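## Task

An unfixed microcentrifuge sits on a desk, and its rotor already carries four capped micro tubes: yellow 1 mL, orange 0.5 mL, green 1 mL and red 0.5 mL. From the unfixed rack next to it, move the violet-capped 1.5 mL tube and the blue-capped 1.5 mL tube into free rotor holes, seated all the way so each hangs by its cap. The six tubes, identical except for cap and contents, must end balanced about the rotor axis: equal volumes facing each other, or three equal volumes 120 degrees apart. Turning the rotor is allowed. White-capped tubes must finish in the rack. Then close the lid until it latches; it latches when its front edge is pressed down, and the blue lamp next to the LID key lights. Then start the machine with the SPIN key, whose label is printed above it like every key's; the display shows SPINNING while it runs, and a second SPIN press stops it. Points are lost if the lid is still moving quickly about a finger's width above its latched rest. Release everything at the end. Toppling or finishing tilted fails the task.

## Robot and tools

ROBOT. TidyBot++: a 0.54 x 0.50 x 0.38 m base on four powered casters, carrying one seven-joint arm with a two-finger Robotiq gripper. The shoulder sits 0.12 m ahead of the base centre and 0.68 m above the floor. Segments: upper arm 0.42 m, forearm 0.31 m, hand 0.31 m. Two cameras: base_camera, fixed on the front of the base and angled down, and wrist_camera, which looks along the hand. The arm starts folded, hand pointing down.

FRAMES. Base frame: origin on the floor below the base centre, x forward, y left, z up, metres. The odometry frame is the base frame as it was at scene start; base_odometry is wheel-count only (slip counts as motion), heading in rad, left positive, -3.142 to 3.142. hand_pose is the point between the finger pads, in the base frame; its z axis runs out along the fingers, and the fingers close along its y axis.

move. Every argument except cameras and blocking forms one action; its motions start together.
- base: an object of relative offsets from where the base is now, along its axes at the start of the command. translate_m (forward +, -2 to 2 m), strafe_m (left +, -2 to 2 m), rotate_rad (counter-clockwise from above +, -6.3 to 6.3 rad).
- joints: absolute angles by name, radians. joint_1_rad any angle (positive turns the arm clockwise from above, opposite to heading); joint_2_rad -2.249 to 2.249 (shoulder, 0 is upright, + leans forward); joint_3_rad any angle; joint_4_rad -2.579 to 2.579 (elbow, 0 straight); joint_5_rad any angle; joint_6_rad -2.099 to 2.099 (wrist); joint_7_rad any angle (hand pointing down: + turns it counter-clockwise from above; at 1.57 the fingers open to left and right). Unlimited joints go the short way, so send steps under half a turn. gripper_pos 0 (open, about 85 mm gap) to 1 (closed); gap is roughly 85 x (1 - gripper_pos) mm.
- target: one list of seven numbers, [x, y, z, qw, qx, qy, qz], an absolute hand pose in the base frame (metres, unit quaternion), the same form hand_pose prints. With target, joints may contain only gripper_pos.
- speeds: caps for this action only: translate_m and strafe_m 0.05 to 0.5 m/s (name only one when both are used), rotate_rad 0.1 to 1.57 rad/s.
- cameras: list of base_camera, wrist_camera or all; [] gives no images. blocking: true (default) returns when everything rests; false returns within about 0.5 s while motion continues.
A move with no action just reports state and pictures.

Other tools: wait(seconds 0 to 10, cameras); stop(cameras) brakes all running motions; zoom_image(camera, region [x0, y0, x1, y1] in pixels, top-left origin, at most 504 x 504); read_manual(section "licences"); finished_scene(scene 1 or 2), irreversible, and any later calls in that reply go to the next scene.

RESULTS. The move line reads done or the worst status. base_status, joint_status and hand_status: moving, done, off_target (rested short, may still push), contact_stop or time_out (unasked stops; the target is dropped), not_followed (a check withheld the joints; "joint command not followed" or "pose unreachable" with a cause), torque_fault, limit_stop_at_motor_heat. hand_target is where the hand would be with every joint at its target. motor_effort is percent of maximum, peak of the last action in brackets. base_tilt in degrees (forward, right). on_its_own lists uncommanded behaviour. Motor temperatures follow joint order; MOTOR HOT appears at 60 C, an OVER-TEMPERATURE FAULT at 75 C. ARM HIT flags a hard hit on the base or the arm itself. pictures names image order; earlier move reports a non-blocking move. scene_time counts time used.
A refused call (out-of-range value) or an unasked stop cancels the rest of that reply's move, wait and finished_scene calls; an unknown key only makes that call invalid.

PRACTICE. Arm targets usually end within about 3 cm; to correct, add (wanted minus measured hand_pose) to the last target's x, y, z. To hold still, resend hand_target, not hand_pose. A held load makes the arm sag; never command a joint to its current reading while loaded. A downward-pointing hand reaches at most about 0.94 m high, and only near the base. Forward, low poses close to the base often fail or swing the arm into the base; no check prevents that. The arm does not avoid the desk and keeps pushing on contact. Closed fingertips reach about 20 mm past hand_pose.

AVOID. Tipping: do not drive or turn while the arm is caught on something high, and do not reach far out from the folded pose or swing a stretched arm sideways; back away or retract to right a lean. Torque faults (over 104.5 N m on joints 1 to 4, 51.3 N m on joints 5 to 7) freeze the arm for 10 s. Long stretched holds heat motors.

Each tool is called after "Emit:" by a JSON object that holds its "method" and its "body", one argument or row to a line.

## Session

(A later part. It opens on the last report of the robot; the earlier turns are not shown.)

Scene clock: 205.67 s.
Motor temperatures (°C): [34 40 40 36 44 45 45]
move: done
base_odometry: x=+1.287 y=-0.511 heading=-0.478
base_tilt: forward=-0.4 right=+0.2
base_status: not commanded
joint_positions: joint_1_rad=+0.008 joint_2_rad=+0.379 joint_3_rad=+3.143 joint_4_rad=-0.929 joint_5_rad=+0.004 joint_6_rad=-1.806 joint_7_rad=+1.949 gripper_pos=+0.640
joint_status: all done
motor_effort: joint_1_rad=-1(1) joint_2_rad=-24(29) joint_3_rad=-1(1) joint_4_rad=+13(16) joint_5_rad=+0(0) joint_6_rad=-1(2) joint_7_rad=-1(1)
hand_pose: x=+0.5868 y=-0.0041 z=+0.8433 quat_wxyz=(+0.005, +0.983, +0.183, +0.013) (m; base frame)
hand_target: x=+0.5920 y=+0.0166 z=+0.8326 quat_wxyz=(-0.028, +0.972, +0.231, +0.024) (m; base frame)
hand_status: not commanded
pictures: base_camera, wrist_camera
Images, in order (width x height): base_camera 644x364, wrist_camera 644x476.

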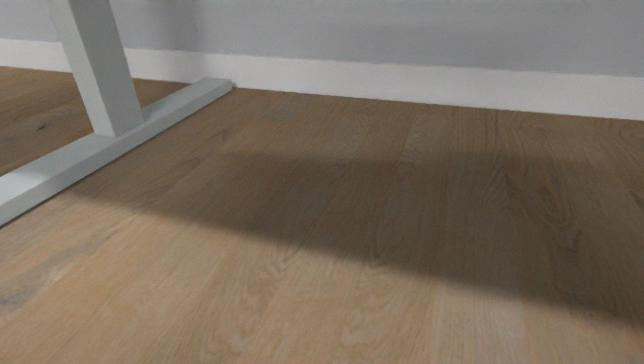

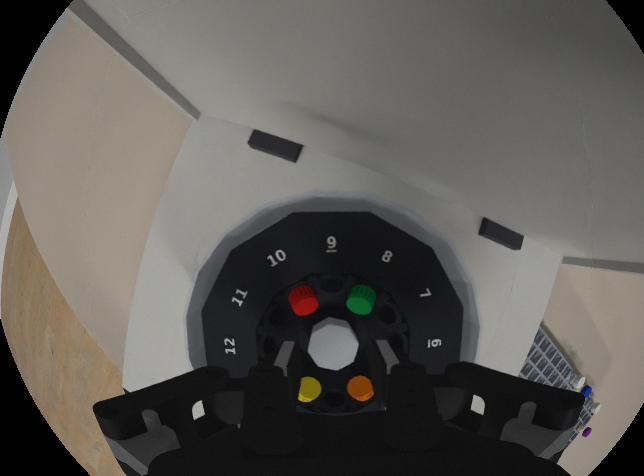

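Emit:
{"method": "move", "body": {
  "joints": {"joint_4_rad": -1.00, "joint_6_rad": -1.73}
}}

Emit:
{"method": "zoom_image", "body": {
  "camera": "wrist_camera",
  "region": [220, 280, 440, 440]
}}

Scene clock: 212.83 s.
Motor temperatures (°C): [34 40 40 36 44 45 45]
move: off_target
base_odometry: x=+1.287 y=-0.511 heading=-0.478
base_tilt: forward=-0.4 right=+0.2
base_status: not commanded
joint_positions: joint_1_rad=+0.008 joint_2_rad=+0.366 joint_3_rad=+3.143 joint_4_rad=-0.955 joint_5_rad=+0.004 joint_6_rad=-1.774 joint_7_rad=+1.950 gripper_pos=+0.640
joint_status: joint_4_rad off_target (ended at -0.955, target -1.000); the others done
motor_effort: joint_1_rad=-1(1) joint_2_rad=-22(24) joint_3_rad=-1(1) joint_4_rad=+10(12) joint_5_rad=+0(0) joint_6_rad=-2(2) joint_7_rad=-1(1)
hand_pose: x=+0.5888 y=-0.0041 z=+0.8417 quat_wxyz=(+0.007, +0.983, +0.183, +0.023) (m; base frame)
hand_target: x=+0.5934 y=+0.0167 z=+0.8218 quat_wxyz=(-0.028, +0.972, +0.230, +0.023) (m; base frame)
hand_status: not commanded
pictures: base_camera, wrist_camera
Images, in order (width x height): base_camera 644x364, wrist_camera 644x476.

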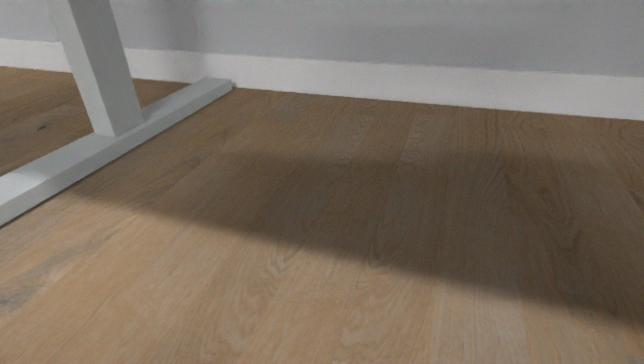

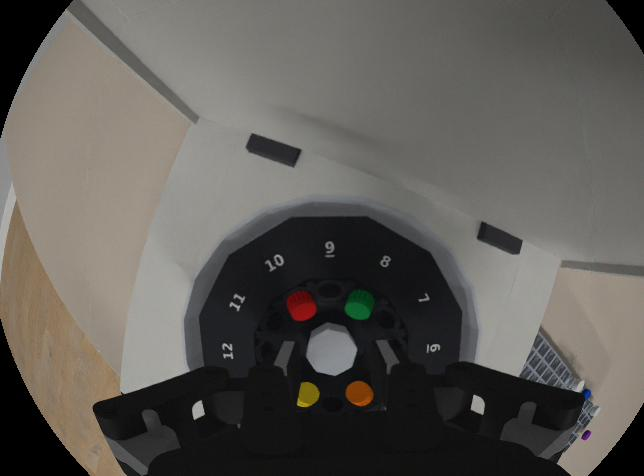

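Scaled by 2.291.

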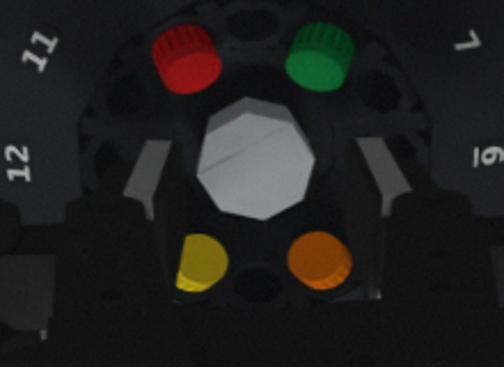

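Emit:
{"method": "zoom_image", "body": {
  "camera": "wrist_camera",
  "region": [240, 310, 340, 410]
}}

Emit:
{"method": "zoom_image", "body": {
  "camera": "wrist_camera",
  "region": [340, 310, 440, 410]
}}

Scaled by 5.040.

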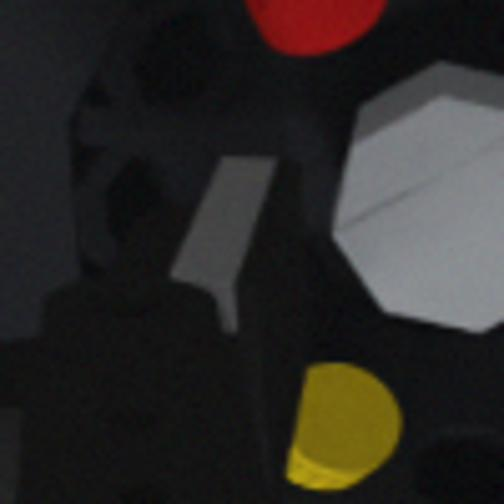

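Scaled by 5.040.

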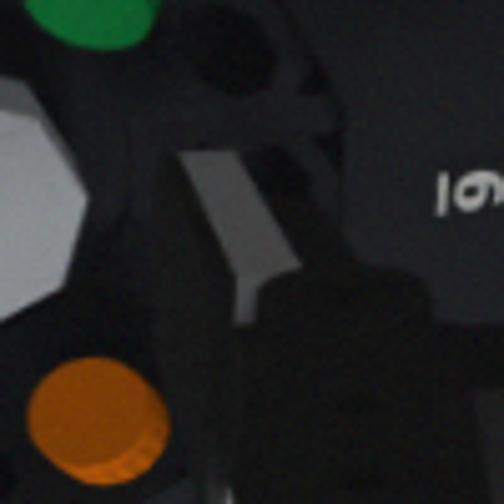

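Emit:
{"method": "move", "body": {
  "joints": {"joint_2_rad": 0.378, "joint_4_rad": -0.96, "joint_6_rad": -1.76, "gripper_pos": 0.76}
}}

Emit:
{"method": "zoom_image", "body": {
  "camera": "wrist_camera",
  "region": [260, 290, 410, 420]
}}

Scene clock: 229.90 s.
Motor temperatures (°C): [34 41 40 36 44 45 45]
move: done
base_odometry: x=+1.287 y=-0.511 heading=-0.478
base_tilt: forward=-0.4 right=+0.2
base_status: not commanded
joint_positions: joint_1_rad=+0.008 joint_2_rad=+0.366 joint_3_rad=+3.143 joint_4_rad=-0.953 joint_5_rad=+0.004 joint_6_rad=-1.774 joint_7_rad=+1.950 gripper_pos=+0.760
joint_status: all done
motor_effort: joint_1_rad=+0(1) joint_2_rad=-25(27) joint_3_rad=-1(1) joint_4_rad=+14(15) joint_5_rad=+0(0) joint_6_rad=+0(2) joint_7_rad=-1(2)
hand_pose: x=+0.5893 y=-0.0041 z=+0.8419 quat_wxyz=(+0.007, +0.983, +0.183, +0.023) (m; base frame)
hand_target: x=+0.5935 y=+0.0166 z=+0.8351 quat_wxyz=(-0.027, +0.972, +0.231, +0.029) (m; base frame)
hand_status: not commanded
pictures: base_camera, wrist_camera
Images, in order (width x height): base_camera 644x364, wrist_camera 644x476.

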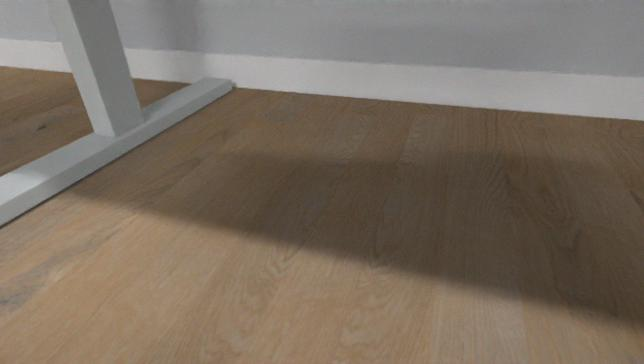

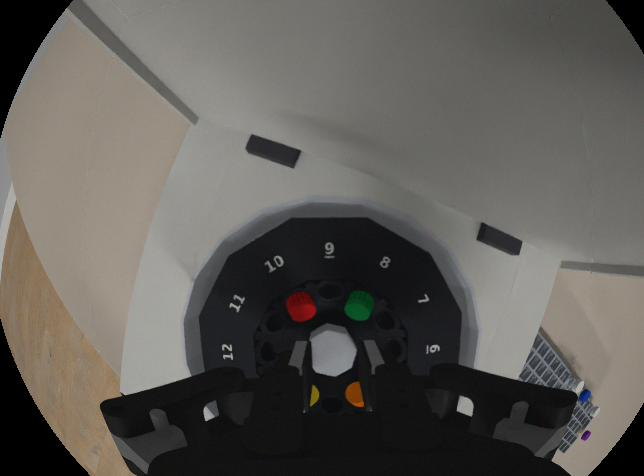

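Scaled by 3.360.

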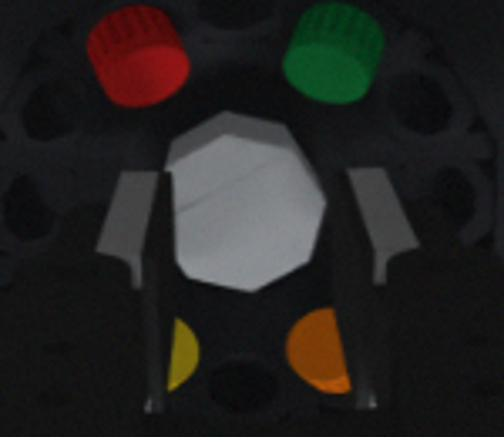

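Emit:
{"method": "move", "body": {
  "joints": {"gripper_pos": 0.84},
  "cameras": ["wrist_camera"]
}}

Emit:
{"method": "zoom_image", "body": {
  "camera": "wrist_camera",
  "region": [260, 290, 410, 420]
}}

Scene clock: 234.33 s.
Motor temperatures (°C): [34 41 40 36 44 45 45]
move: done
base_odometry: x=+1.287 y=-0.511 heading=-0.478
base_tilt: forward=-0.4 right=+0.2
base_status: not commanded
joint_positions: joint_1_rad=+0.008 joint_2_rad=+0.366 joint_3_rad=+3.143 joint_4_rad=-0.953 joint_5_rad=+0.004 joint_6_rad=-1.774 joint_7_rad=+1.950 gripper_pos=+0.840
joint_status: all done
motor_effort: joint_1_rad=+0(1) joint_2_rad=-25(25) joint_3_rad=-1(1) joint_4_rad=+14(15) joint_5_rad=+0(1) joint_6_rad=+0(0) joint_7_rad=+0(1)
hand_pose: x=+0.5893 y=-0.0041 z=+0.8419 quat_wxyz=(+0.007, +0.983, +0.183, +0.023) (m; base frame)
hand_target: x=+0.5935 y=+0.0166 z=+0.8351 quat_wxyz=(-0.027, +0.972, +0.231, +0.029) (m; base frame)
hand_status: not commanded
pictures: wrist_camera
Images, in order (width x height): wrist_camera 644x476.

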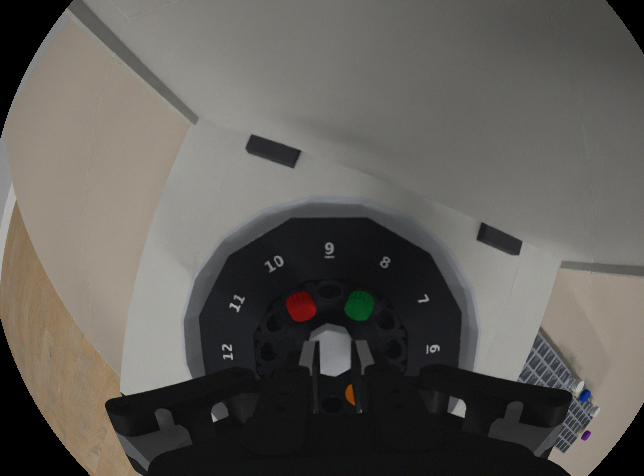

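Scaled by 3.360.

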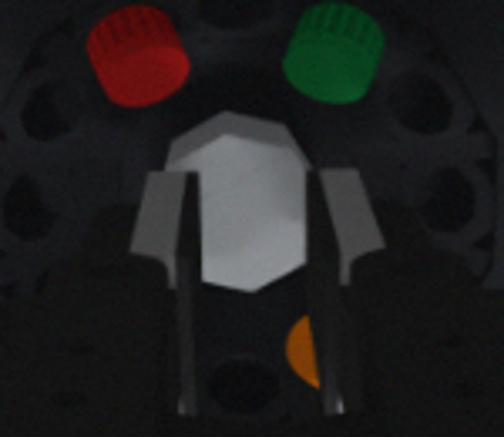

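Emit:
{"method": "move", "body": {
  "joints": {"gripper_pos": 0.75},
  "cameras": []
}}

Emit:
{"method": "move", "body": {
  "joints": {"joint_4_rad": -1.0},
  "cameras": ["wrist_camera"]
}}

Emit:
{"method": "zoom_image", "body": {
  "camera": "wrist_camera",
  "region": [260, 290, 410, 420]
}}

Scene clock: 248.10 s.
Motor temperatures (°C): [34 41 40 36 44 45 45]
move: done
base_odometry: x=+1.287 y=-0.511 heading=-0.478
base_tilt: forward=-0.4 right=+0.2
base_status: not commanded
joint_positions: joint_1_rad=+0.008 joint_2_rad=+0.366 joint_3_rad=+3.143 joint_4_rad=-0.953 joint_5_rad=+0.004 joint_6_rad=-1.774 joint_7_rad=+1.950 gripper_pos=+0.750
joint_status: all done
motor_effort: joint_1_rad=-1(1) joint_2_rad=-25(25) joint_3_rad=+0(1) joint_4_rad=+14(14) joint_5_rad=+0(0) joint_6_rad=+0(0) joint_7_rad=+0(2)
hand_pose: x=+0.5893 y=-0.0041 z=+0.8419 quat_wxyz=(+0.007, +0.983, +0.183, +0.023) (m; base frame)
hand_target: x=+0.5935 y=+0.0166 z=+0.8351 quat_wxyz=(-0.027, +0.972, +0.231, +0.029) (m; base frame)
hand_status: not commanded
pictures: none
No camera images: "cameras" was empty.

Scene clock: 248.77 s.
Motor temperatures (°C): [34 41 40 36 44 45 45]
move: off_target
base_odometry: x=+1.287 y=-0.511 heading=-0.478
base_tilt: forward=-0.4 right=+0.2
base_status: not commanded
joint_positions: joint_1_rad=+0.008 joint_2_rad=+0.361 joint_3_rad=+3.143 joint_4_rad=-0.961 joint_5_rad=+0.004 joint_6_rad=-1.774 joint_7_rad=+1.950 gripper_pos=+0.750
joint_status: joint_4_rad off_target (ended at -0.961, target -1.000)
motor_effort: joint_1_rad=+0(1) joint_2_rad=-22(25) joint_3_rad=-1(2) joint_4_rad=+10(15) joint_5_rad=+0(0) joint_6_rad=-2(2) joint_7_rad=-1(1)
hand_pose: x=+0.5867 y=-0.0041 z=+0.8417 quat_wxyz=(+0.006, +0.983, +0.183, +0.022) (m; base frame)
hand_target: x=+0.5837 y=+0.0167 z=+0.8226 quat_wxyz=(-0.031, +0.972, +0.231, +0.009) (m; base frame)
hand_status: not commanded
pictures: wrist_camera
Images, in order (width x height): wrist_camera 644x476.

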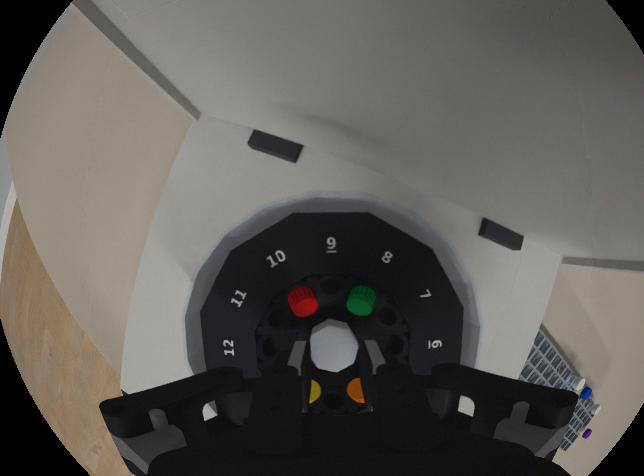

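Scaled by 3.360.

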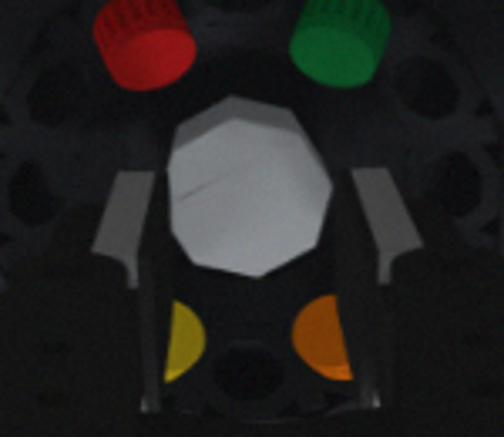

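Emit:
{"method": "move", "body": {
  "joints": {"joint_2_rad": 0.26, "joint_4_rad": -0.95, "joint_6_rad": -1.91},
  "cameras": []
}}

Emit:
{"method": "move", "body": {
  "joints": {"joint_7_rad": -1.15},
  "cameras": ["wrist_camera"]
}}

Scene clock: 269.23 s.
Motor temperatures (°C): [34 41 40 36 44 45 45]
move: done
base_odometry: x=+1.287 y=-0.511 heading=-0.478
base_tilt: forward=-0.4 right=+0.2
base_status: not commanded
joint_positions: joint_1_rad=+0.008 joint_2_rad=+0.268 joint_3_rad=+3.143 joint_4_rad=-0.954 joint_5_rad=+0.004 joint_6_rad=-1.854 joint_7_rad=+1.950 gripper_pos=+0.750
joint_status: all done
motor_effort: joint_1_rad=-1(1) joint_2_rad=-25(30) joint_3_rad=+0(1) joint_4_rad=+16(18) joint_5_rad=+0(1) joint_6_rad=+1(2) joint_7_rad=-1(2)
hand_pose: x=+0.5463 y=-0.0037 z=+0.8843 quat_wxyz=(+0.008, +0.983, +0.183, +0.032) (m; base frame)
hand_target: x=+0.5277 y=+0.0164 z=+0.8888 quat_wxyz=(-0.027, +0.971, +0.236, +0.018) (m; base frame)
hand_status: not commanded
pictures: none
No camera images: "cameras" was empty.

Scene clock: 272.67 s.
Motor temperatures (°C): [34 41 40 36 44 45 45]
move: done
base_odometry: x=+1.287 y=-0.511 heading=-0.478
base_tilt: forward=-0.4 right=+0.2
base_status: not commanded
joint_positions: joint_1_rad=+0.008 joint_2_rad=+0.268 joint_3_rad=+3.143 joint_4_rad=-0.954 joint_5_rad=+0.004 joint_6_rad=-1.854 joint_7_rad=-1.071 gripper_pos=+0.750
joint_status: all done
motor_effort: joint_1_rad=-1(1) joint_2_rad=-24(25) joint_3_rad=-1(1) joint_4_rad=+16(16) joint_5_rad=+0(1) joint_6_rad=+1(1) joint_7_rad=-1(2)
hand_pose: x=+0.5463 y=-0.0037 z=+0.8843 quat_wxyz=(-0.031, +0.242, -0.970, +0.010) (m; base frame)
hand_target: x=+0.5277 y=+0.0164 z=+0.8888 quat_wxyz=(-0.017, +0.217, -0.976, -0.027) (m; base frame)
hand_status: not commanded
pictures: wrist_camera
Images, in order (width x height): wrist_camera 644x476.

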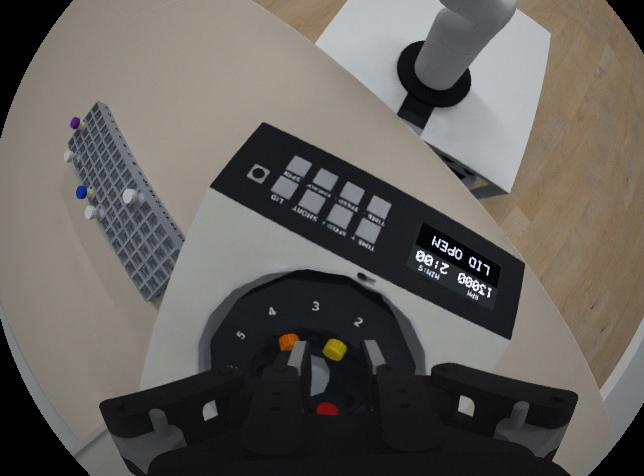

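Emit:
{"method": "move", "body": {
  "joints": {"joint_2_rad": 0.416, "joint_4_rad": -0.816, "joint_6_rad": -1.95},
  "cameras": ["wrist_camera"]
}}

Emit:
{"method": "zoom_image", "body": {
  "camera": "wrist_camera",
  "region": [260, 270, 410, 420]
}}

Scene clock: 280.13 s.
Motor temperatures (°C): [34 41 40 36 44 45 45]
move: done
base_odometry: x=+1.287 y=-0.511 heading=-0.478
base_tilt: forward=-0.4 right=+0.2
base_status: not commanded
joint_positions: joint_1_rad=+0.008 joint_2_rad=+0.419 joint_3_rad=+3.143 joint_4_rad=-0.826 joint_5_rad=+0.004 joint_6_rad=-1.884 joint_7_rad=-1.071 gripper_pos=+0.750
joint_status: all done
motor_effort: joint_1_rad=+0(1) joint_2_rad=-29(32) joint_3_rad=+0(1) joint_4_rad=+15(17) joint_5_rad=+0(1) joint_6_rad=+0(1) joint_7_rad=-1(1)
hand_pose: x=+0.5921 y=-0.0041 z=+0.8553 quat_wxyz=(-0.005, +0.242, -0.970, +0.004) (m; base frame)
hand_target: x=+0.5727 y=+0.0153 z=+0.8609 quat_wxyz=(+0.013, +0.217, -0.976, -0.035) (m; base frame)
hand_status: not commanded
pictures: wrist_camera
Images, in order (width x height): wrist_camera 644x476.

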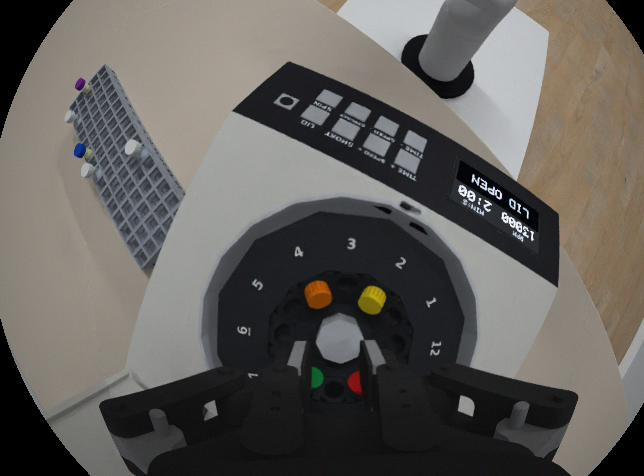

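Scaled by 3.360.

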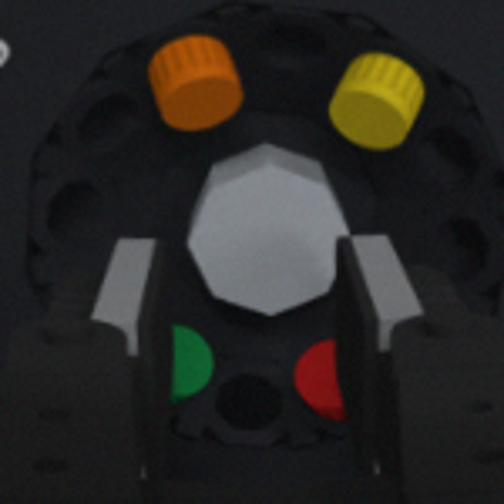

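Emit:
{"method": "move", "body": {
  "joints": {"joint_2_rad": 0.386, "joint_4_rad": -0.942, "joint_6_rad": -1.785},
  "cameras": ["wrist_camera"]
}}

Emit:
{"method": "zoom_image", "body": {
  "camera": "wrist_camera",
  "region": [260, 270, 410, 420]
}}

Scene clock: 289.47 s.
Motor temperatures (°C): [34 41 40 36 44 45 45]
move: done
base_odometry: x=+1.287 y=-0.511 heading=-0.478
base_tilt: forward=-0.4 right=+0.2
base_status: not commanded
joint_positions: joint_1_rad=+0.008 joint_2_rad=+0.404 joint_3_rad=+3.143 joint_4_rad=-0.924 joint_5_rad=+0.004 joint_6_rad=-1.837 joint_7_rad=-1.071 gripper_pos=+0.750
joint_status: all done
motor_effort: joint_1_rad=-1(1) joint_2_rad=-29(30) joint_3_rad=-1(1) joint_4_rad=+16(17) joint_5_rad=+0(1) joint_6_rad=+0(1) joint_7_rad=-1(1)
hand_pose: x=+0.5825 y=-0.0040 z=+0.8330 quat_wxyz=(+0.012, +0.242, -0.970, -0.001) (m; base frame)
hand_target: x=+0.5912 y=+0.0164 z=+0.8368 quat_wxyz=(-0.021, +0.213, -0.976, -0.029) (m; base frame)
hand_status: not commanded
pictures: wrist_camera
Images, in order (width x height): wrist_camera 644x476.

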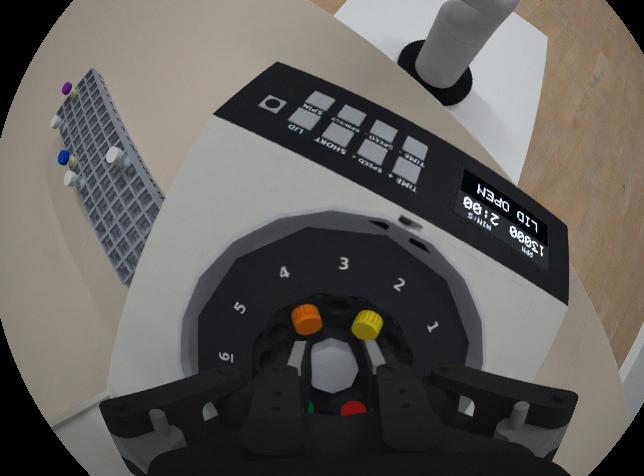

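Scaled by 3.360.

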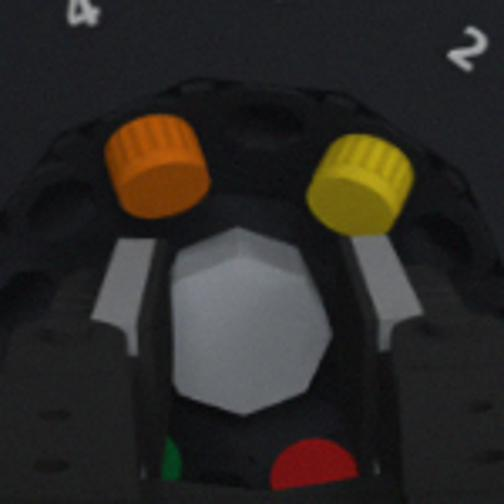

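Emit:
{"method": "move", "body": {
  "joints": {"joint_4_rad": -0.984, "joint_6_rad": -1.757, "gripper_pos": 0.70},
  "cameras": ["wrist_camera"]
}}

Emit:
{"method": "zoom_image", "body": {
  "camera": "wrist_camera",
  "region": [260, 270, 410, 420]
}}

Scene clock: 299.10 s.
Motor temperatures (°C): [34 41 40 36 44 44 45]
move: done
base_odometry: x=+1.287 y=-0.511 heading=-0.478
base_tilt: forward=-0.4 right=+0.2
base_status: not commanded
joint_positions: joint_1_rad=+0.008 joint_2_rad=+0.389 joint_3_rad=+3.143 joint_4_rad=-0.952 joint_5_rad=+0.003 joint_6_rad=-1.810 joint_7_rad=-1.071 gripper_pos=+0.700
joint_status: all done
motor_effort: joint_1_rad=-1(1) joint_2_rad=-26(29) joint_3_rad=-1(1) joint_4_rad=+13(16) joint_5_rad=+1(1) joint_6_rad=-2(2) joint_7_rad=-1(1)
hand_pose: x=+0.5818 y=-0.0039 z=+0.8313 quat_wxyz=(+0.005, +0.242, -0.970, +0.001) (m; base frame)
hand_target: x=+0.5898 y=+0.0166 z=+0.8238 quat_wxyz=(-0.014, +0.212, -0.977, -0.030) (m; base frame)
hand_status: not commanded
pictures: wrist_camera
Images, in order (width x height): wrist_camera 644x476.

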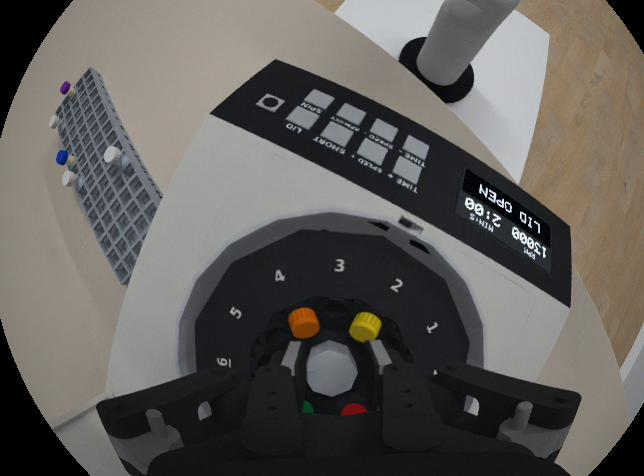

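Scaled by 3.360.

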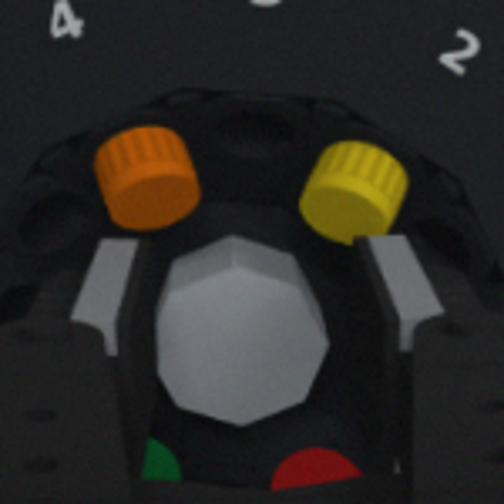

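Emit:
{"method": "move", "body": {
  "joints": {"gripper_pos": 0.80},
  "cameras": ["wrist_camera"]
}}

Emit:
{"method": "zoom_image", "body": {
  "camera": "wrist_camera",
  "region": [260, 270, 410, 420]
}}

Scene clock: 304.90 s.
Motor temperatures (°C): [34 41 40 36 44 44 45]
move: done
base_odometry: x=+1.287 y=-0.511 heading=-0.478
base_tilt: forward=-0.4 right=+0.2
base_status: not commanded
joint_positions: joint_1_rad=+0.008 joint_2_rad=+0.388 joint_3_rad=+3.143 joint_4_rad=-0.952 joint_5_rad=+0.003 joint_6_rad=-1.810 joint_7_rad=-1.071 gripper_pos=+0.800
joint_status: all done
motor_effort: joint_1_rad=-1(2) joint_2_rad=-25(26) joint_3_rad=-2(2) joint_4_rad=+13(14) joint_5_rad=-1(1) joint_6_rad=-1(2) joint_7_rad=-1(1)
hand_pose: x=+0.5816 y=-0.0040 z=+0.8319 quat_wxyz=(+0.005, +0.242, -0.970, +0.001) (m; base frame)
hand_target: x=+0.5898 y=+0.0166 z=+0.8238 quat_wxyz=(-0.014, +0.212, -0.977, -0.030) (m; base frame)
hand_status: not commanded
pictures: wrist_camera
Images, in order (width x height): wrist_camera 644x476.

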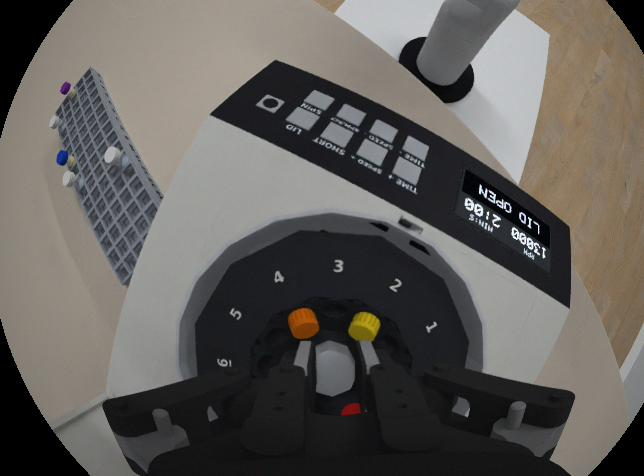

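Scaled by 3.360.

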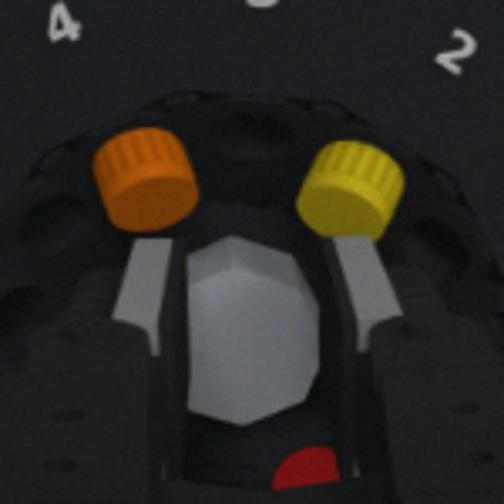

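Emit:
{"method": "move", "body": {

}}

Scene clock: 320.63 s.
Motor temperatures (°C): [34 41 40 36 44 44 45]
base_odometry: x=+1.287 y=-0.511 heading=-0.478
base_tilt: forward=-0.4 right=+0.2
base_status: not commanded
joint_positions: joint_1_rad=+0.008 joint_2_rad=+0.388 joint_3_rad=+3.143 joint_4_rad=-0.952 joint_5_rad=+0.003 joint_6_rad=-1.810 joint_7_rad=-1.071 gripper_pos=+0.800
joint_status: all done
motor_effort: joint_1_rad=-1(2) joint_2_rad=-25(26) joint_3_rad=-1(2) joint_4_rad=+13(14) joint_5_rad=-1(1) joint_6_rad=-1(2) joint_7_rad=-1(1)
hand_pose: x=+0.5816 y=-0.0040 z=+0.8319 quat_wxyz=(+0.005, +0.242, -0.970, +0.001) (m; base frame)
hand_target: x=+0.5898 y=+0.0166 z=+0.8238 quat_wxyz=(-0.014, +0.212, -0.977, -0.030) (m; base frame)
hand_status: not commanded
pictures: base_camera, wrist_camera
Images, in order (width x height): base_camera 644x364, wrist_camera 644x476.

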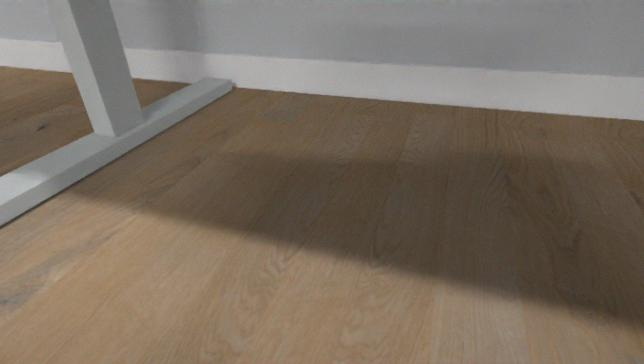

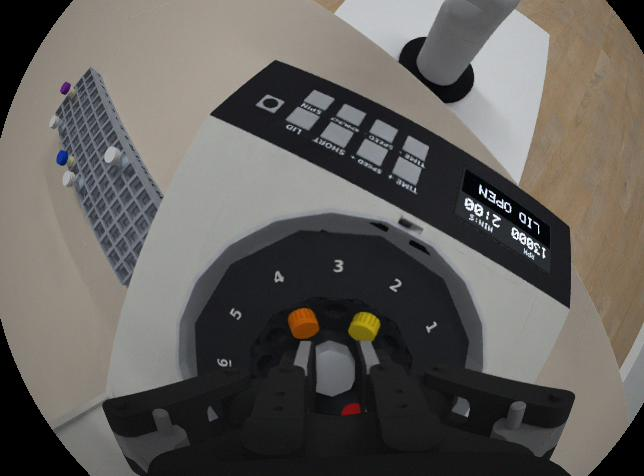

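Emit:
{"method": "move", "body": {
  "joints": {"gripper_pos": 0.72},
  "cameras": []
}}

Emit:
{"method": "move", "body": {
  "joints": {"joint_7_rad": -0.75},
  "cameras": ["wrist_camera"]
}}

Scene clock: 347.60 s.
Motor temperatures (°C): [34 42 40 36 44 44 45]
move: done
base_odometry: x=+1.287 y=-0.511 heading=-0.478
base_tilt: forward=-0.4 right=+0.2
base_status: not commanded
joint_positions: joint_1_rad=+0.008 joint_2_rad=+0.386 joint_3_rad=+3.141 joint_4_rad=-0.956 joint_5_rad=-0.002 joint_6_rad=-1.810 joint_7_rad=-1.071 gripper_pos=+0.720
joint_status: all done
motor_effort: joint_1_rad=+0(1) joint_2_rad=-25(25) joint_3_rad=-1(1) joint_4_rad=+14(14) joint_5_rad=+0(1) joint_6_rad=+0(1) joint_7_rad=-1(1)
hand_pose: x=+0.5806 y=-0.0015 z=+0.8317 quat_wxyz=(+0.004, +0.244, -0.970, -0.002) (m; base frame)
hand_target: x=+0.5898 y=+0.0166 z=+0.8238 quat_wxyz=(-0.014, +0.212, -0.977, -0.030) (m; base frame)
hand_status: not commanded
pictures: none
No camera images: "cameras" was empty.

Scene clock: 348.37 s.
Motor temperatures (°C): [34 42 39 36 44 44 45]
move: done
base_odometry: x=+1.287 y=-0.511 heading=-0.478
base_tilt: forward=-0.4 right=+0.2
base_status: not commanded
joint_positions: joint_1_rad=+0.008 joint_2_rad=+0.386 joint_3_rad=+3.141 joint_4_rad=-0.956 joint_5_rad=-0.002 joint_6_rad=-1.810 joint_7_rad=-0.799 gripper_pos=+0.720
joint_status: all done
motor_effort: joint_1_rad=-1(2) joint_2_rad=-24(25) joint_3_rad=-1(2) joint_4_rad=+13(14) joint_5_rad=-1(2) joint_6_rad=-1(1) joint_7_rad=-1(2)
hand_pose: x=+0.5806 y=-0.0016 z=+0.8317 quat_wxyz=(+0.004, +0.373, -0.928, -0.003) (m; base frame)
hand_target: x=+0.5898 y=+0.0166 z=+0.8238 quat_wxyz=(-0.020, +0.402, -0.915, -0.027) (m; base frame)
hand_status: not commanded
pictures: wrist_camera
Images, in order (width x height): wrist_camera 644x476.

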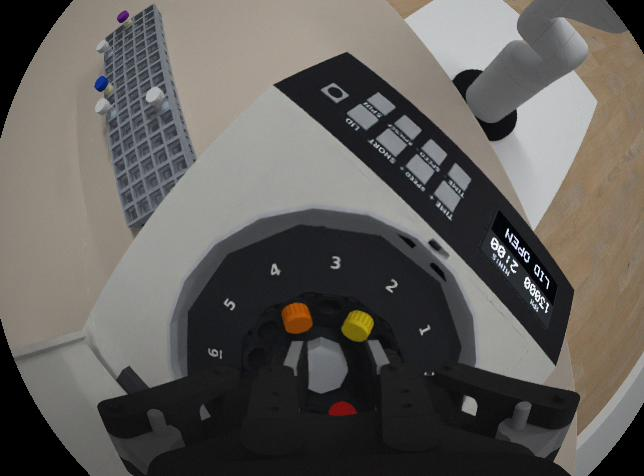

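Emit:
{"method": "move", "body": {
  "joints": {"joint_7_rad": -0.4},
  "cameras": []
}}

Emit:
{"method": "move", "body": {
  "joints": {"joint_7_rad": -0.05},
  "cameras": ["wrist_camera"]
}}

Emit:
{"method": "move", "body": {
  "joints": {"joint_7_rad": 0.2},
  "cameras": ["wrist_camera"]
}}

Scene clock: 354.00 s.
Motor temperatures (°C): [34 42 39 36 44 44 45]
move: done
base_odometry: x=+1.287 y=-0.511 heading=-0.478
base_tilt: forward=-0.4 right=+0.2
base_status: not commanded
joint_positions: joint_1_rad=+0.008 joint_2_rad=+0.386 joint_3_rad=+3.141 joint_4_rad=-0.956 joint_5_rad=-0.002 joint_6_rad=-1.810 joint_7_rad=-0.470 gripper_pos=+0.720
joint_status: all done
motor_effort: joint_1_rad=-2(2) joint_2_rad=-25(25) joint_3_rad=-2(2) joint_4_rad=+13(14) joint_5_rad=-1(1) joint_6_rad=-1(1) joint_7_rad=+0(2)
hand_pose: x=+0.5806 y=-0.0016 z=+0.8318 quat_wxyz=(+0.003, +0.520, -0.854, -0.004) (m; base frame)
hand_target: x=+0.5898 y=+0.0166 z=+0.8238 quat_wxyz=(-0.024, +0.555, -0.831, -0.023) (m; base frame)
hand_status: not commanded
pictures: none
No camera images: "cameras" was empty.

Scene clock: 355.07 s.
Motor temperatures (°C): [34 42 39 36 44 44 45]
move: done
base_odometry: x=+1.287 y=-0.511 heading=-0.478
base_tilt: forward=-0.4 right=+0.2
base_status: not commanded
joint_positions: joint_1_rad=+0.008 joint_2_rad=+0.386 joint_3_rad=+3.141 joint_4_rad=-0.956 joint_5_rad=-0.003 joint_6_rad=-1.810 joint_7_rad=-0.125 gripper_pos=+0.720
joint_status: all done
motor_effort: joint_1_rad=-2(2) joint_2_rad=-25(25) joint_3_rad=-1(2) joint_4_rad=+13(14) joint_5_rad=-1(1) joint_6_rad=+0(0) joint_7_rad=-1(1)
hand_pose: x=+0.5806 y=-0.0016 z=+0.8318 quat_wxyz=(+0.003, +0.659, -0.752, -0.004) (m; base frame)
hand_target: x=+0.5898 y=+0.0166 z=+0.8238 quat_wxyz=(-0.028, +0.691, -0.722, -0.018) (m; base frame)
hand_status: not commanded
pictures: wrist_camera
Images, in order (width x height): wrist_camera 644x476.

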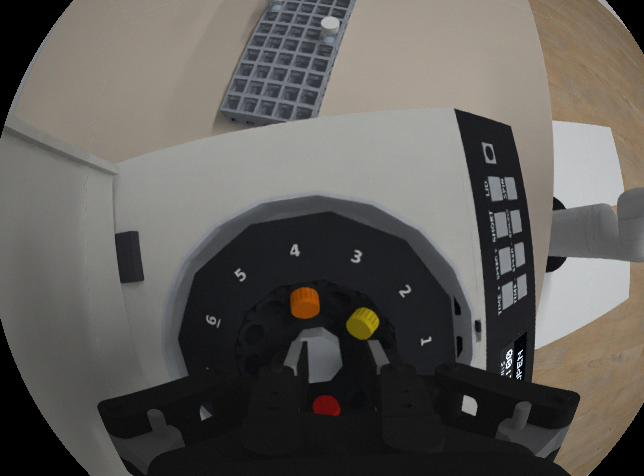

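Scene clock: 356.07 s.
Motor temperatures (°C): [34 42 39 36 44 44 45]
move: done
base_odometry: x=+1.287 y=-0.511 heading=-0.478
base_tilt: forward=-0.4 right=+0.2
base_status: not commanded
joint_positions: joint_1_rad=+0.008 joint_2_rad=+0.386 joint_3_rad=+3.141 joint_4_rad=-0.956 joint_5_rad=-0.003 joint_6_rad=-1.810 joint_7_rad=+0.136 gripper_pos=+0.720
joint_status: all done
motor_effort: joint_1_rad=-2(2) joint_2_rad=-25(25) joint_3_rad=-1(2) joint_4_rad=+13(14) joint_5_rad=-1(1) joint_6_rad=+0(0) joint_7_rad=-1(1)
hand_pose: x=+0.5806 y=-0.0016 z=+0.8318 quat_wxyz=(+0.002, +0.751, -0.660, -0.005) (m; base frame)
hand_target: x=+0.5898 y=+0.0166 z=+0.8238 quat_wxyz=(-0.030, +0.776, -0.630, -0.015) (m; base frame)
hand_status: not commanded
pictures: wrist_camera
Images, in order (width x height): wrist_camera 644x476.

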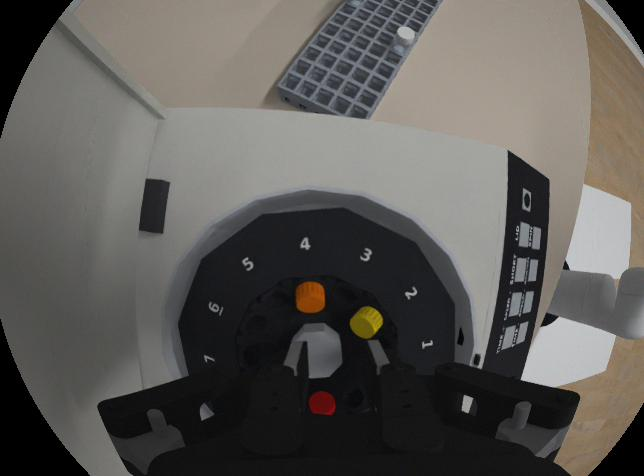

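Emit:
{"method": "move", "body": {
  "joints": {"joint_7_rad": 0.5},
  "cameras": ["wrist_camera"]
}}

Scene clock: 363.87 s.
Motor temperatures (°C): [34 42 39 36 44 44 45]
move: done
base_odometry: x=+1.287 y=-0.511 heading=-0.478
base_tilt: forward=-0.4 right=+0.2
base_status: not commanded
joint_positions: joint_1_rad=+0.008 joint_2_rad=+0.386 joint_3_rad=+3.141 joint_4_rad=-0.956 joint_5_rad=-0.003 joint_6_rad=-1.810 joint_7_rad=+0.432 gripper_pos=+0.720
joint_status: all done
motor_effort: joint_1_rad=-2(2) joint_2_rad=-25(25) joint_3_rad=-1(2) joint_4_rad=+13(14) joint_5_rad=-1(1) joint_6_rad=+0(1) joint_7_rad=-1(2)
hand_pose: x=+0.5805 y=-0.0015 z=+0.8318 quat_wxyz=(+0.001, +0.840, -0.542, -0.005) (m; base frame)
hand_target: x=+0.5898 y=+0.0166 z=+0.8238 quat_wxyz=(-0.032, +0.861, -0.507, -0.010) (m; base frame)
hand_status: not commanded
pictures: wrist_camera
Images, in order (width x height): wrist_camera 644x476.

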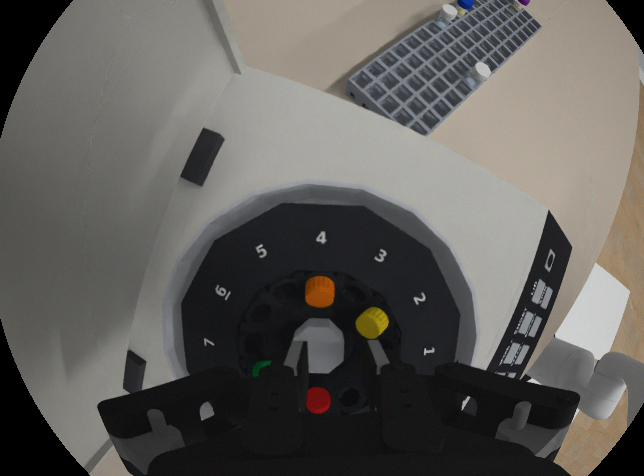

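Emit:
{"method": "move", "body": {
  "joints": {"joint_7_rad": 0.74},
  "cameras": ["wrist_camera"]
}}

Scene clock: 368.43 s.
Motor temperatures (°C): [34 42 39 36 44 44 45]
move: done
base_odometry: x=+1.287 y=-0.511 heading=-0.478
base_tilt: forward=-0.4 right=+0.2
base_status: not commanded
joint_positions: joint_1_rad=+0.008 joint_2_rad=+0.386 joint_3_rad=+3.141 joint_4_rad=-0.956 joint_5_rad=-0.003 joint_6_rad=-1.810 joint_7_rad=+0.679 gripper_pos=+0.720
joint_status: all done
motor_effort: joint_1_rad=-2(2) joint_2_rad=-25(26) joint_3_rad=-1(2) joint_4_rad=+14(15) joint_5_rad=-1(1) joint_6_rad=+0(1) joint_7_rad=+0(1)
hand_pose: x=+0.5805 y=-0.0015 z=+0.8318 quat_wxyz=(+0.001, +0.901, -0.435, -0.005) (m; base frame)
hand_target: x=+0.5898 y=+0.0166 z=+0.8238 quat_wxyz=(-0.033, +0.916, -0.400, -0.006) (m; base frame)
hand_status: not commanded
pictures: wrist_camera
Images, in order (width x height): wrist_camera 644x476.

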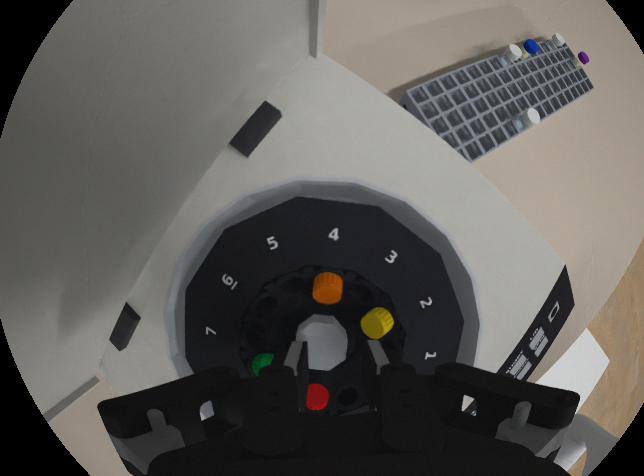

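Emit:
{"method": "move", "body": {
  "joints": {"joint_2_rad": 0.40, "joint_4_rad": -0.80, "joint_6_rad": -1.93},
  "cameras": []
}}

Emit:
{"method": "move", "body": {
  "joints": {"joint_1_rad": 0.008, "joint_2_rad": -0.309, "joint_3_rad": 3.1416, "joint_4_rad": -1.697, "joint_5_rad": 0.0, "joint_6_rad": -0.968, "joint_7_rad": 1.57},
  "cameras": ["wrist_camera"]
}}

Scene clock: 383.60 s.
Motor temperatures (°C): [34 42 39 36 44 44 45]
move: done
base_odometry: x=+1.287 y=-0.511 heading=-0.478
base_tilt: forward=-0.4 right=+0.2
base_status: not commanded
joint_positions: joint_1_rad=+0.008 joint_2_rad=+0.395 joint_3_rad=+3.141 joint_4_rad=-0.807 joint_5_rad=-0.003 joint_6_rad=-1.868 joint_7_rad=+0.679 gripper_pos=+0.720
joint_status: all done
motor_effort: joint_1_rad=-1(2) joint_2_rad=-29(30) joint_3_rad=-1(2) joint_4_rad=+16(21) joint_5_rad=+0(1) joint_6_rad=+1(4) joint_7_rad=-1(1)
hand_pose: x=+0.5965 y=-0.0017 z=+0.8727 quat_wxyz=(-0.016, +0.900, -0.434, +0.031) (m; base frame)
hand_target: x=+0.5792 y=+0.0154 z=+0.8727 quat_wxyz=(-0.031, +0.918, -0.396, -0.007) (m; base frame)
hand_status: not commanded
pictures: none
No camera images: "cameras" was empty.

Scene clock: 386.13 s.
Motor temperatures (°C): [34 42 39 36 44 44 45]
move: done
base_odometry: x=+1.287 y=-0.511 heading=-0.478
base_tilt: forward=-0.4 right=+0.2
base_status: not commanded
joint_positions: joint_1_rad=+0.008 joint_2_rad=-0.293 joint_3_rad=+3.141 joint_4_rad=-1.678 joint_5_rad=-0.003 joint_6_rad=-1.032 joint_7_rad=+1.488 gripper_pos=+0.720
joint_status: all done
motor_effort: joint_1_rad=-1(1) joint_2_rad=-9(30) joint_3_rad=+0(2) joint_4_rad=+20(21) joint_5_rad=+0(2) joint_6_rad=+6(7) joint_7_rad=-1(2)
hand_pose: x=+0.5127 y=-0.0010 z=+0.9094 quat_wxyz=(-0.015, +0.934, -0.043, +0.354) (m; base frame)
hand_target: x=+0.5203 y=-0.0019 z=+0.9197 quat_wxyz=(+0.001, +0.924, -0.004, +0.383) (m; base frame)
hand_status: not commanded
pictures: wrist_camera
Images, in order (width x height): wrist_camera 644x476.

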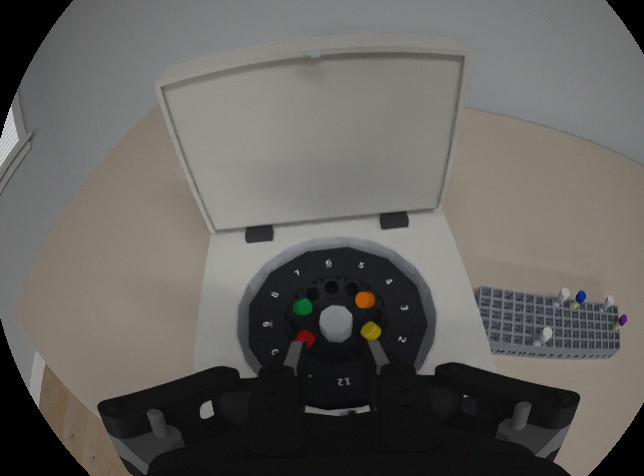

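Emit:
{"method": "zoom_image", "body": {
  "camera": "wrist_camera",
  "region": [230, 230, 450, 400]
}}

Emit:
{"method": "zoom_image", "body": {
  "camera": "wrist_camera",
  "region": [460, 260, 644, 380]
}}

Scaled by 2.291.

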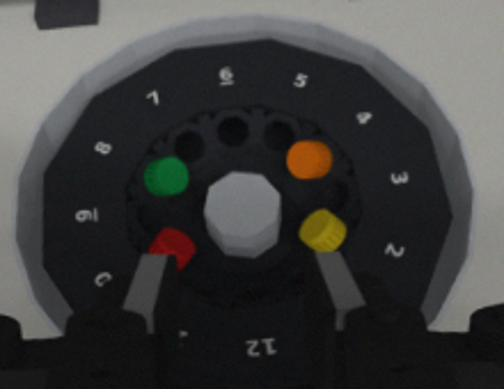

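Scaled by 2.739.

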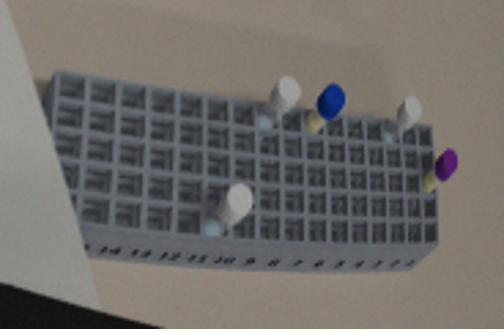

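Emit:
{"method": "move", "body": {
  "joints": {"joint_1_rad": 0.6, "joint_2_rad": 0.41, "joint_4_rad": -0.665, "joint_6_rad": -2.09, "joint_7_rad": 1.64, "gripper_pos": 0.6},
  "cameras": ["wrist_camera"]
}}

Scene clock: 404.03 s.
Motor temperatures (°C): [34 41 39 36 44 44 45]
move: done
base_odometry: x=+1.287 y=-0.511 heading=-0.478
base_tilt: forward=-0.4 right=+0.2
base_status: not commanded
joint_positions: joint_1_rad=+0.579 joint_2_rad=+0.401 joint_3_rad=+3.141 joint_4_rad=-0.677 joint_5_rad=-0.003 joint_6_rad=-2.022 joint_7_rad=+1.559 gripper_pos=+0.600
joint_status: all done
motor_effort: joint_1_rad=-1(2) joint_2_rad=-28(29) joint_3_rad=-1(1) joint_4_rad=+15(22) joint_5_rad=+0(1) joint_6_rad=+1(7) joint_7_rad=-1(2)
hand_pose: x=+0.5003 y=-0.2469 z=+0.9072 quat_wxyz=(+0.005, +0.957, -0.291, +0.021) (m; base frame)
hand_target: x=+0.4804 y=-0.2456 z=+0.9060 quat_wxyz=(-0.004, +0.965, -0.262, -0.011) (m; base frame)
hand_status: not commanded
pictures: wrist_camera
Images, in order (width x height): wrist_camera 644x476.

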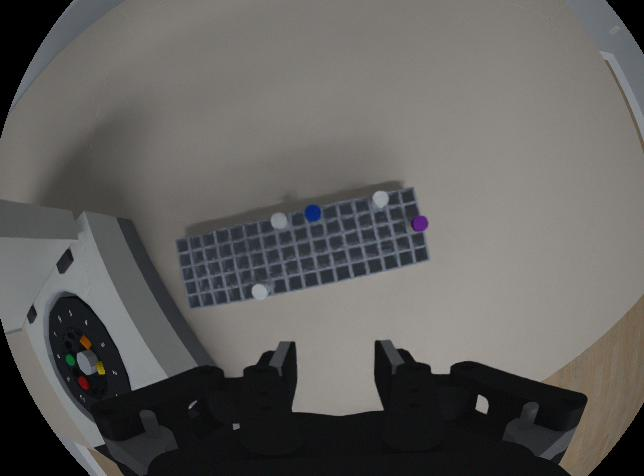

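Emit:
{"method": "move", "body": {
  "joints": {"joint_1_rad": 0.745, "joint_2_rad": 0.635, "joint_4_rad": -0.51, "joint_6_rad": -1.98, "joint_7_rad": 1.62},
  "cameras": ["wrist_camera"]
}}

Scene clock: 429.10 s.
Motor temperatures (°C): [34 42 39 36 44 44 45]
move: done
base_odometry: x=+1.287 y=-0.511 heading=-0.478
base_tilt: forward=-0.4 right=+0.2
base_status: not commanded
joint_positions: joint_1_rad=+0.730 joint_2_rad=+0.646 joint_3_rad=+3.141 joint_4_rad=-0.521 joint_5_rad=-0.003 joint_6_rad=-2.025 joint_7_rad=+1.559 gripper_pos=+0.600
joint_status: all done
motor_effort: joint_1_rad=-1(2) joint_2_rad=-35(39) joint_3_rad=-1(2) joint_4_rad=+16(17) joint_5_rad=+0(1) joint_6_rad=+0(1) joint_7_rad=-1(2)
hand_pose: x=+0.5132 y=-0.3495 z=+0.8305 quat_wxyz=(-0.010, +0.932, -0.361, -0.023) (m; base frame)
hand_target: x=+0.5176 y=-0.3658 z=+0.8391 quat_wxyz=(+0.003, +0.940, -0.341, +0.008) (m; base frame)
hand_status: not commanded
pictures: wrist_camera
Images, in order (width x height): wrist_camera 644x476.

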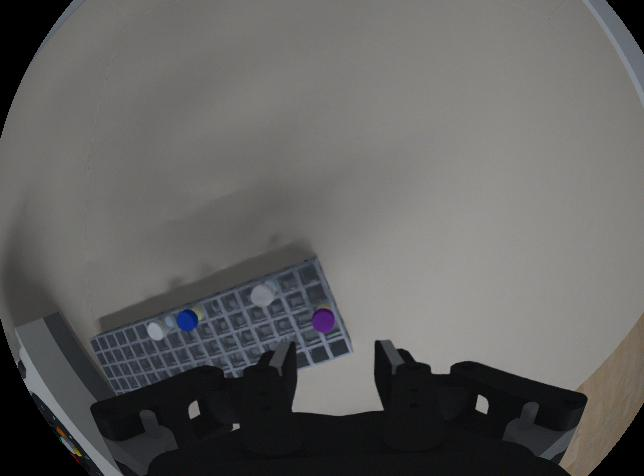

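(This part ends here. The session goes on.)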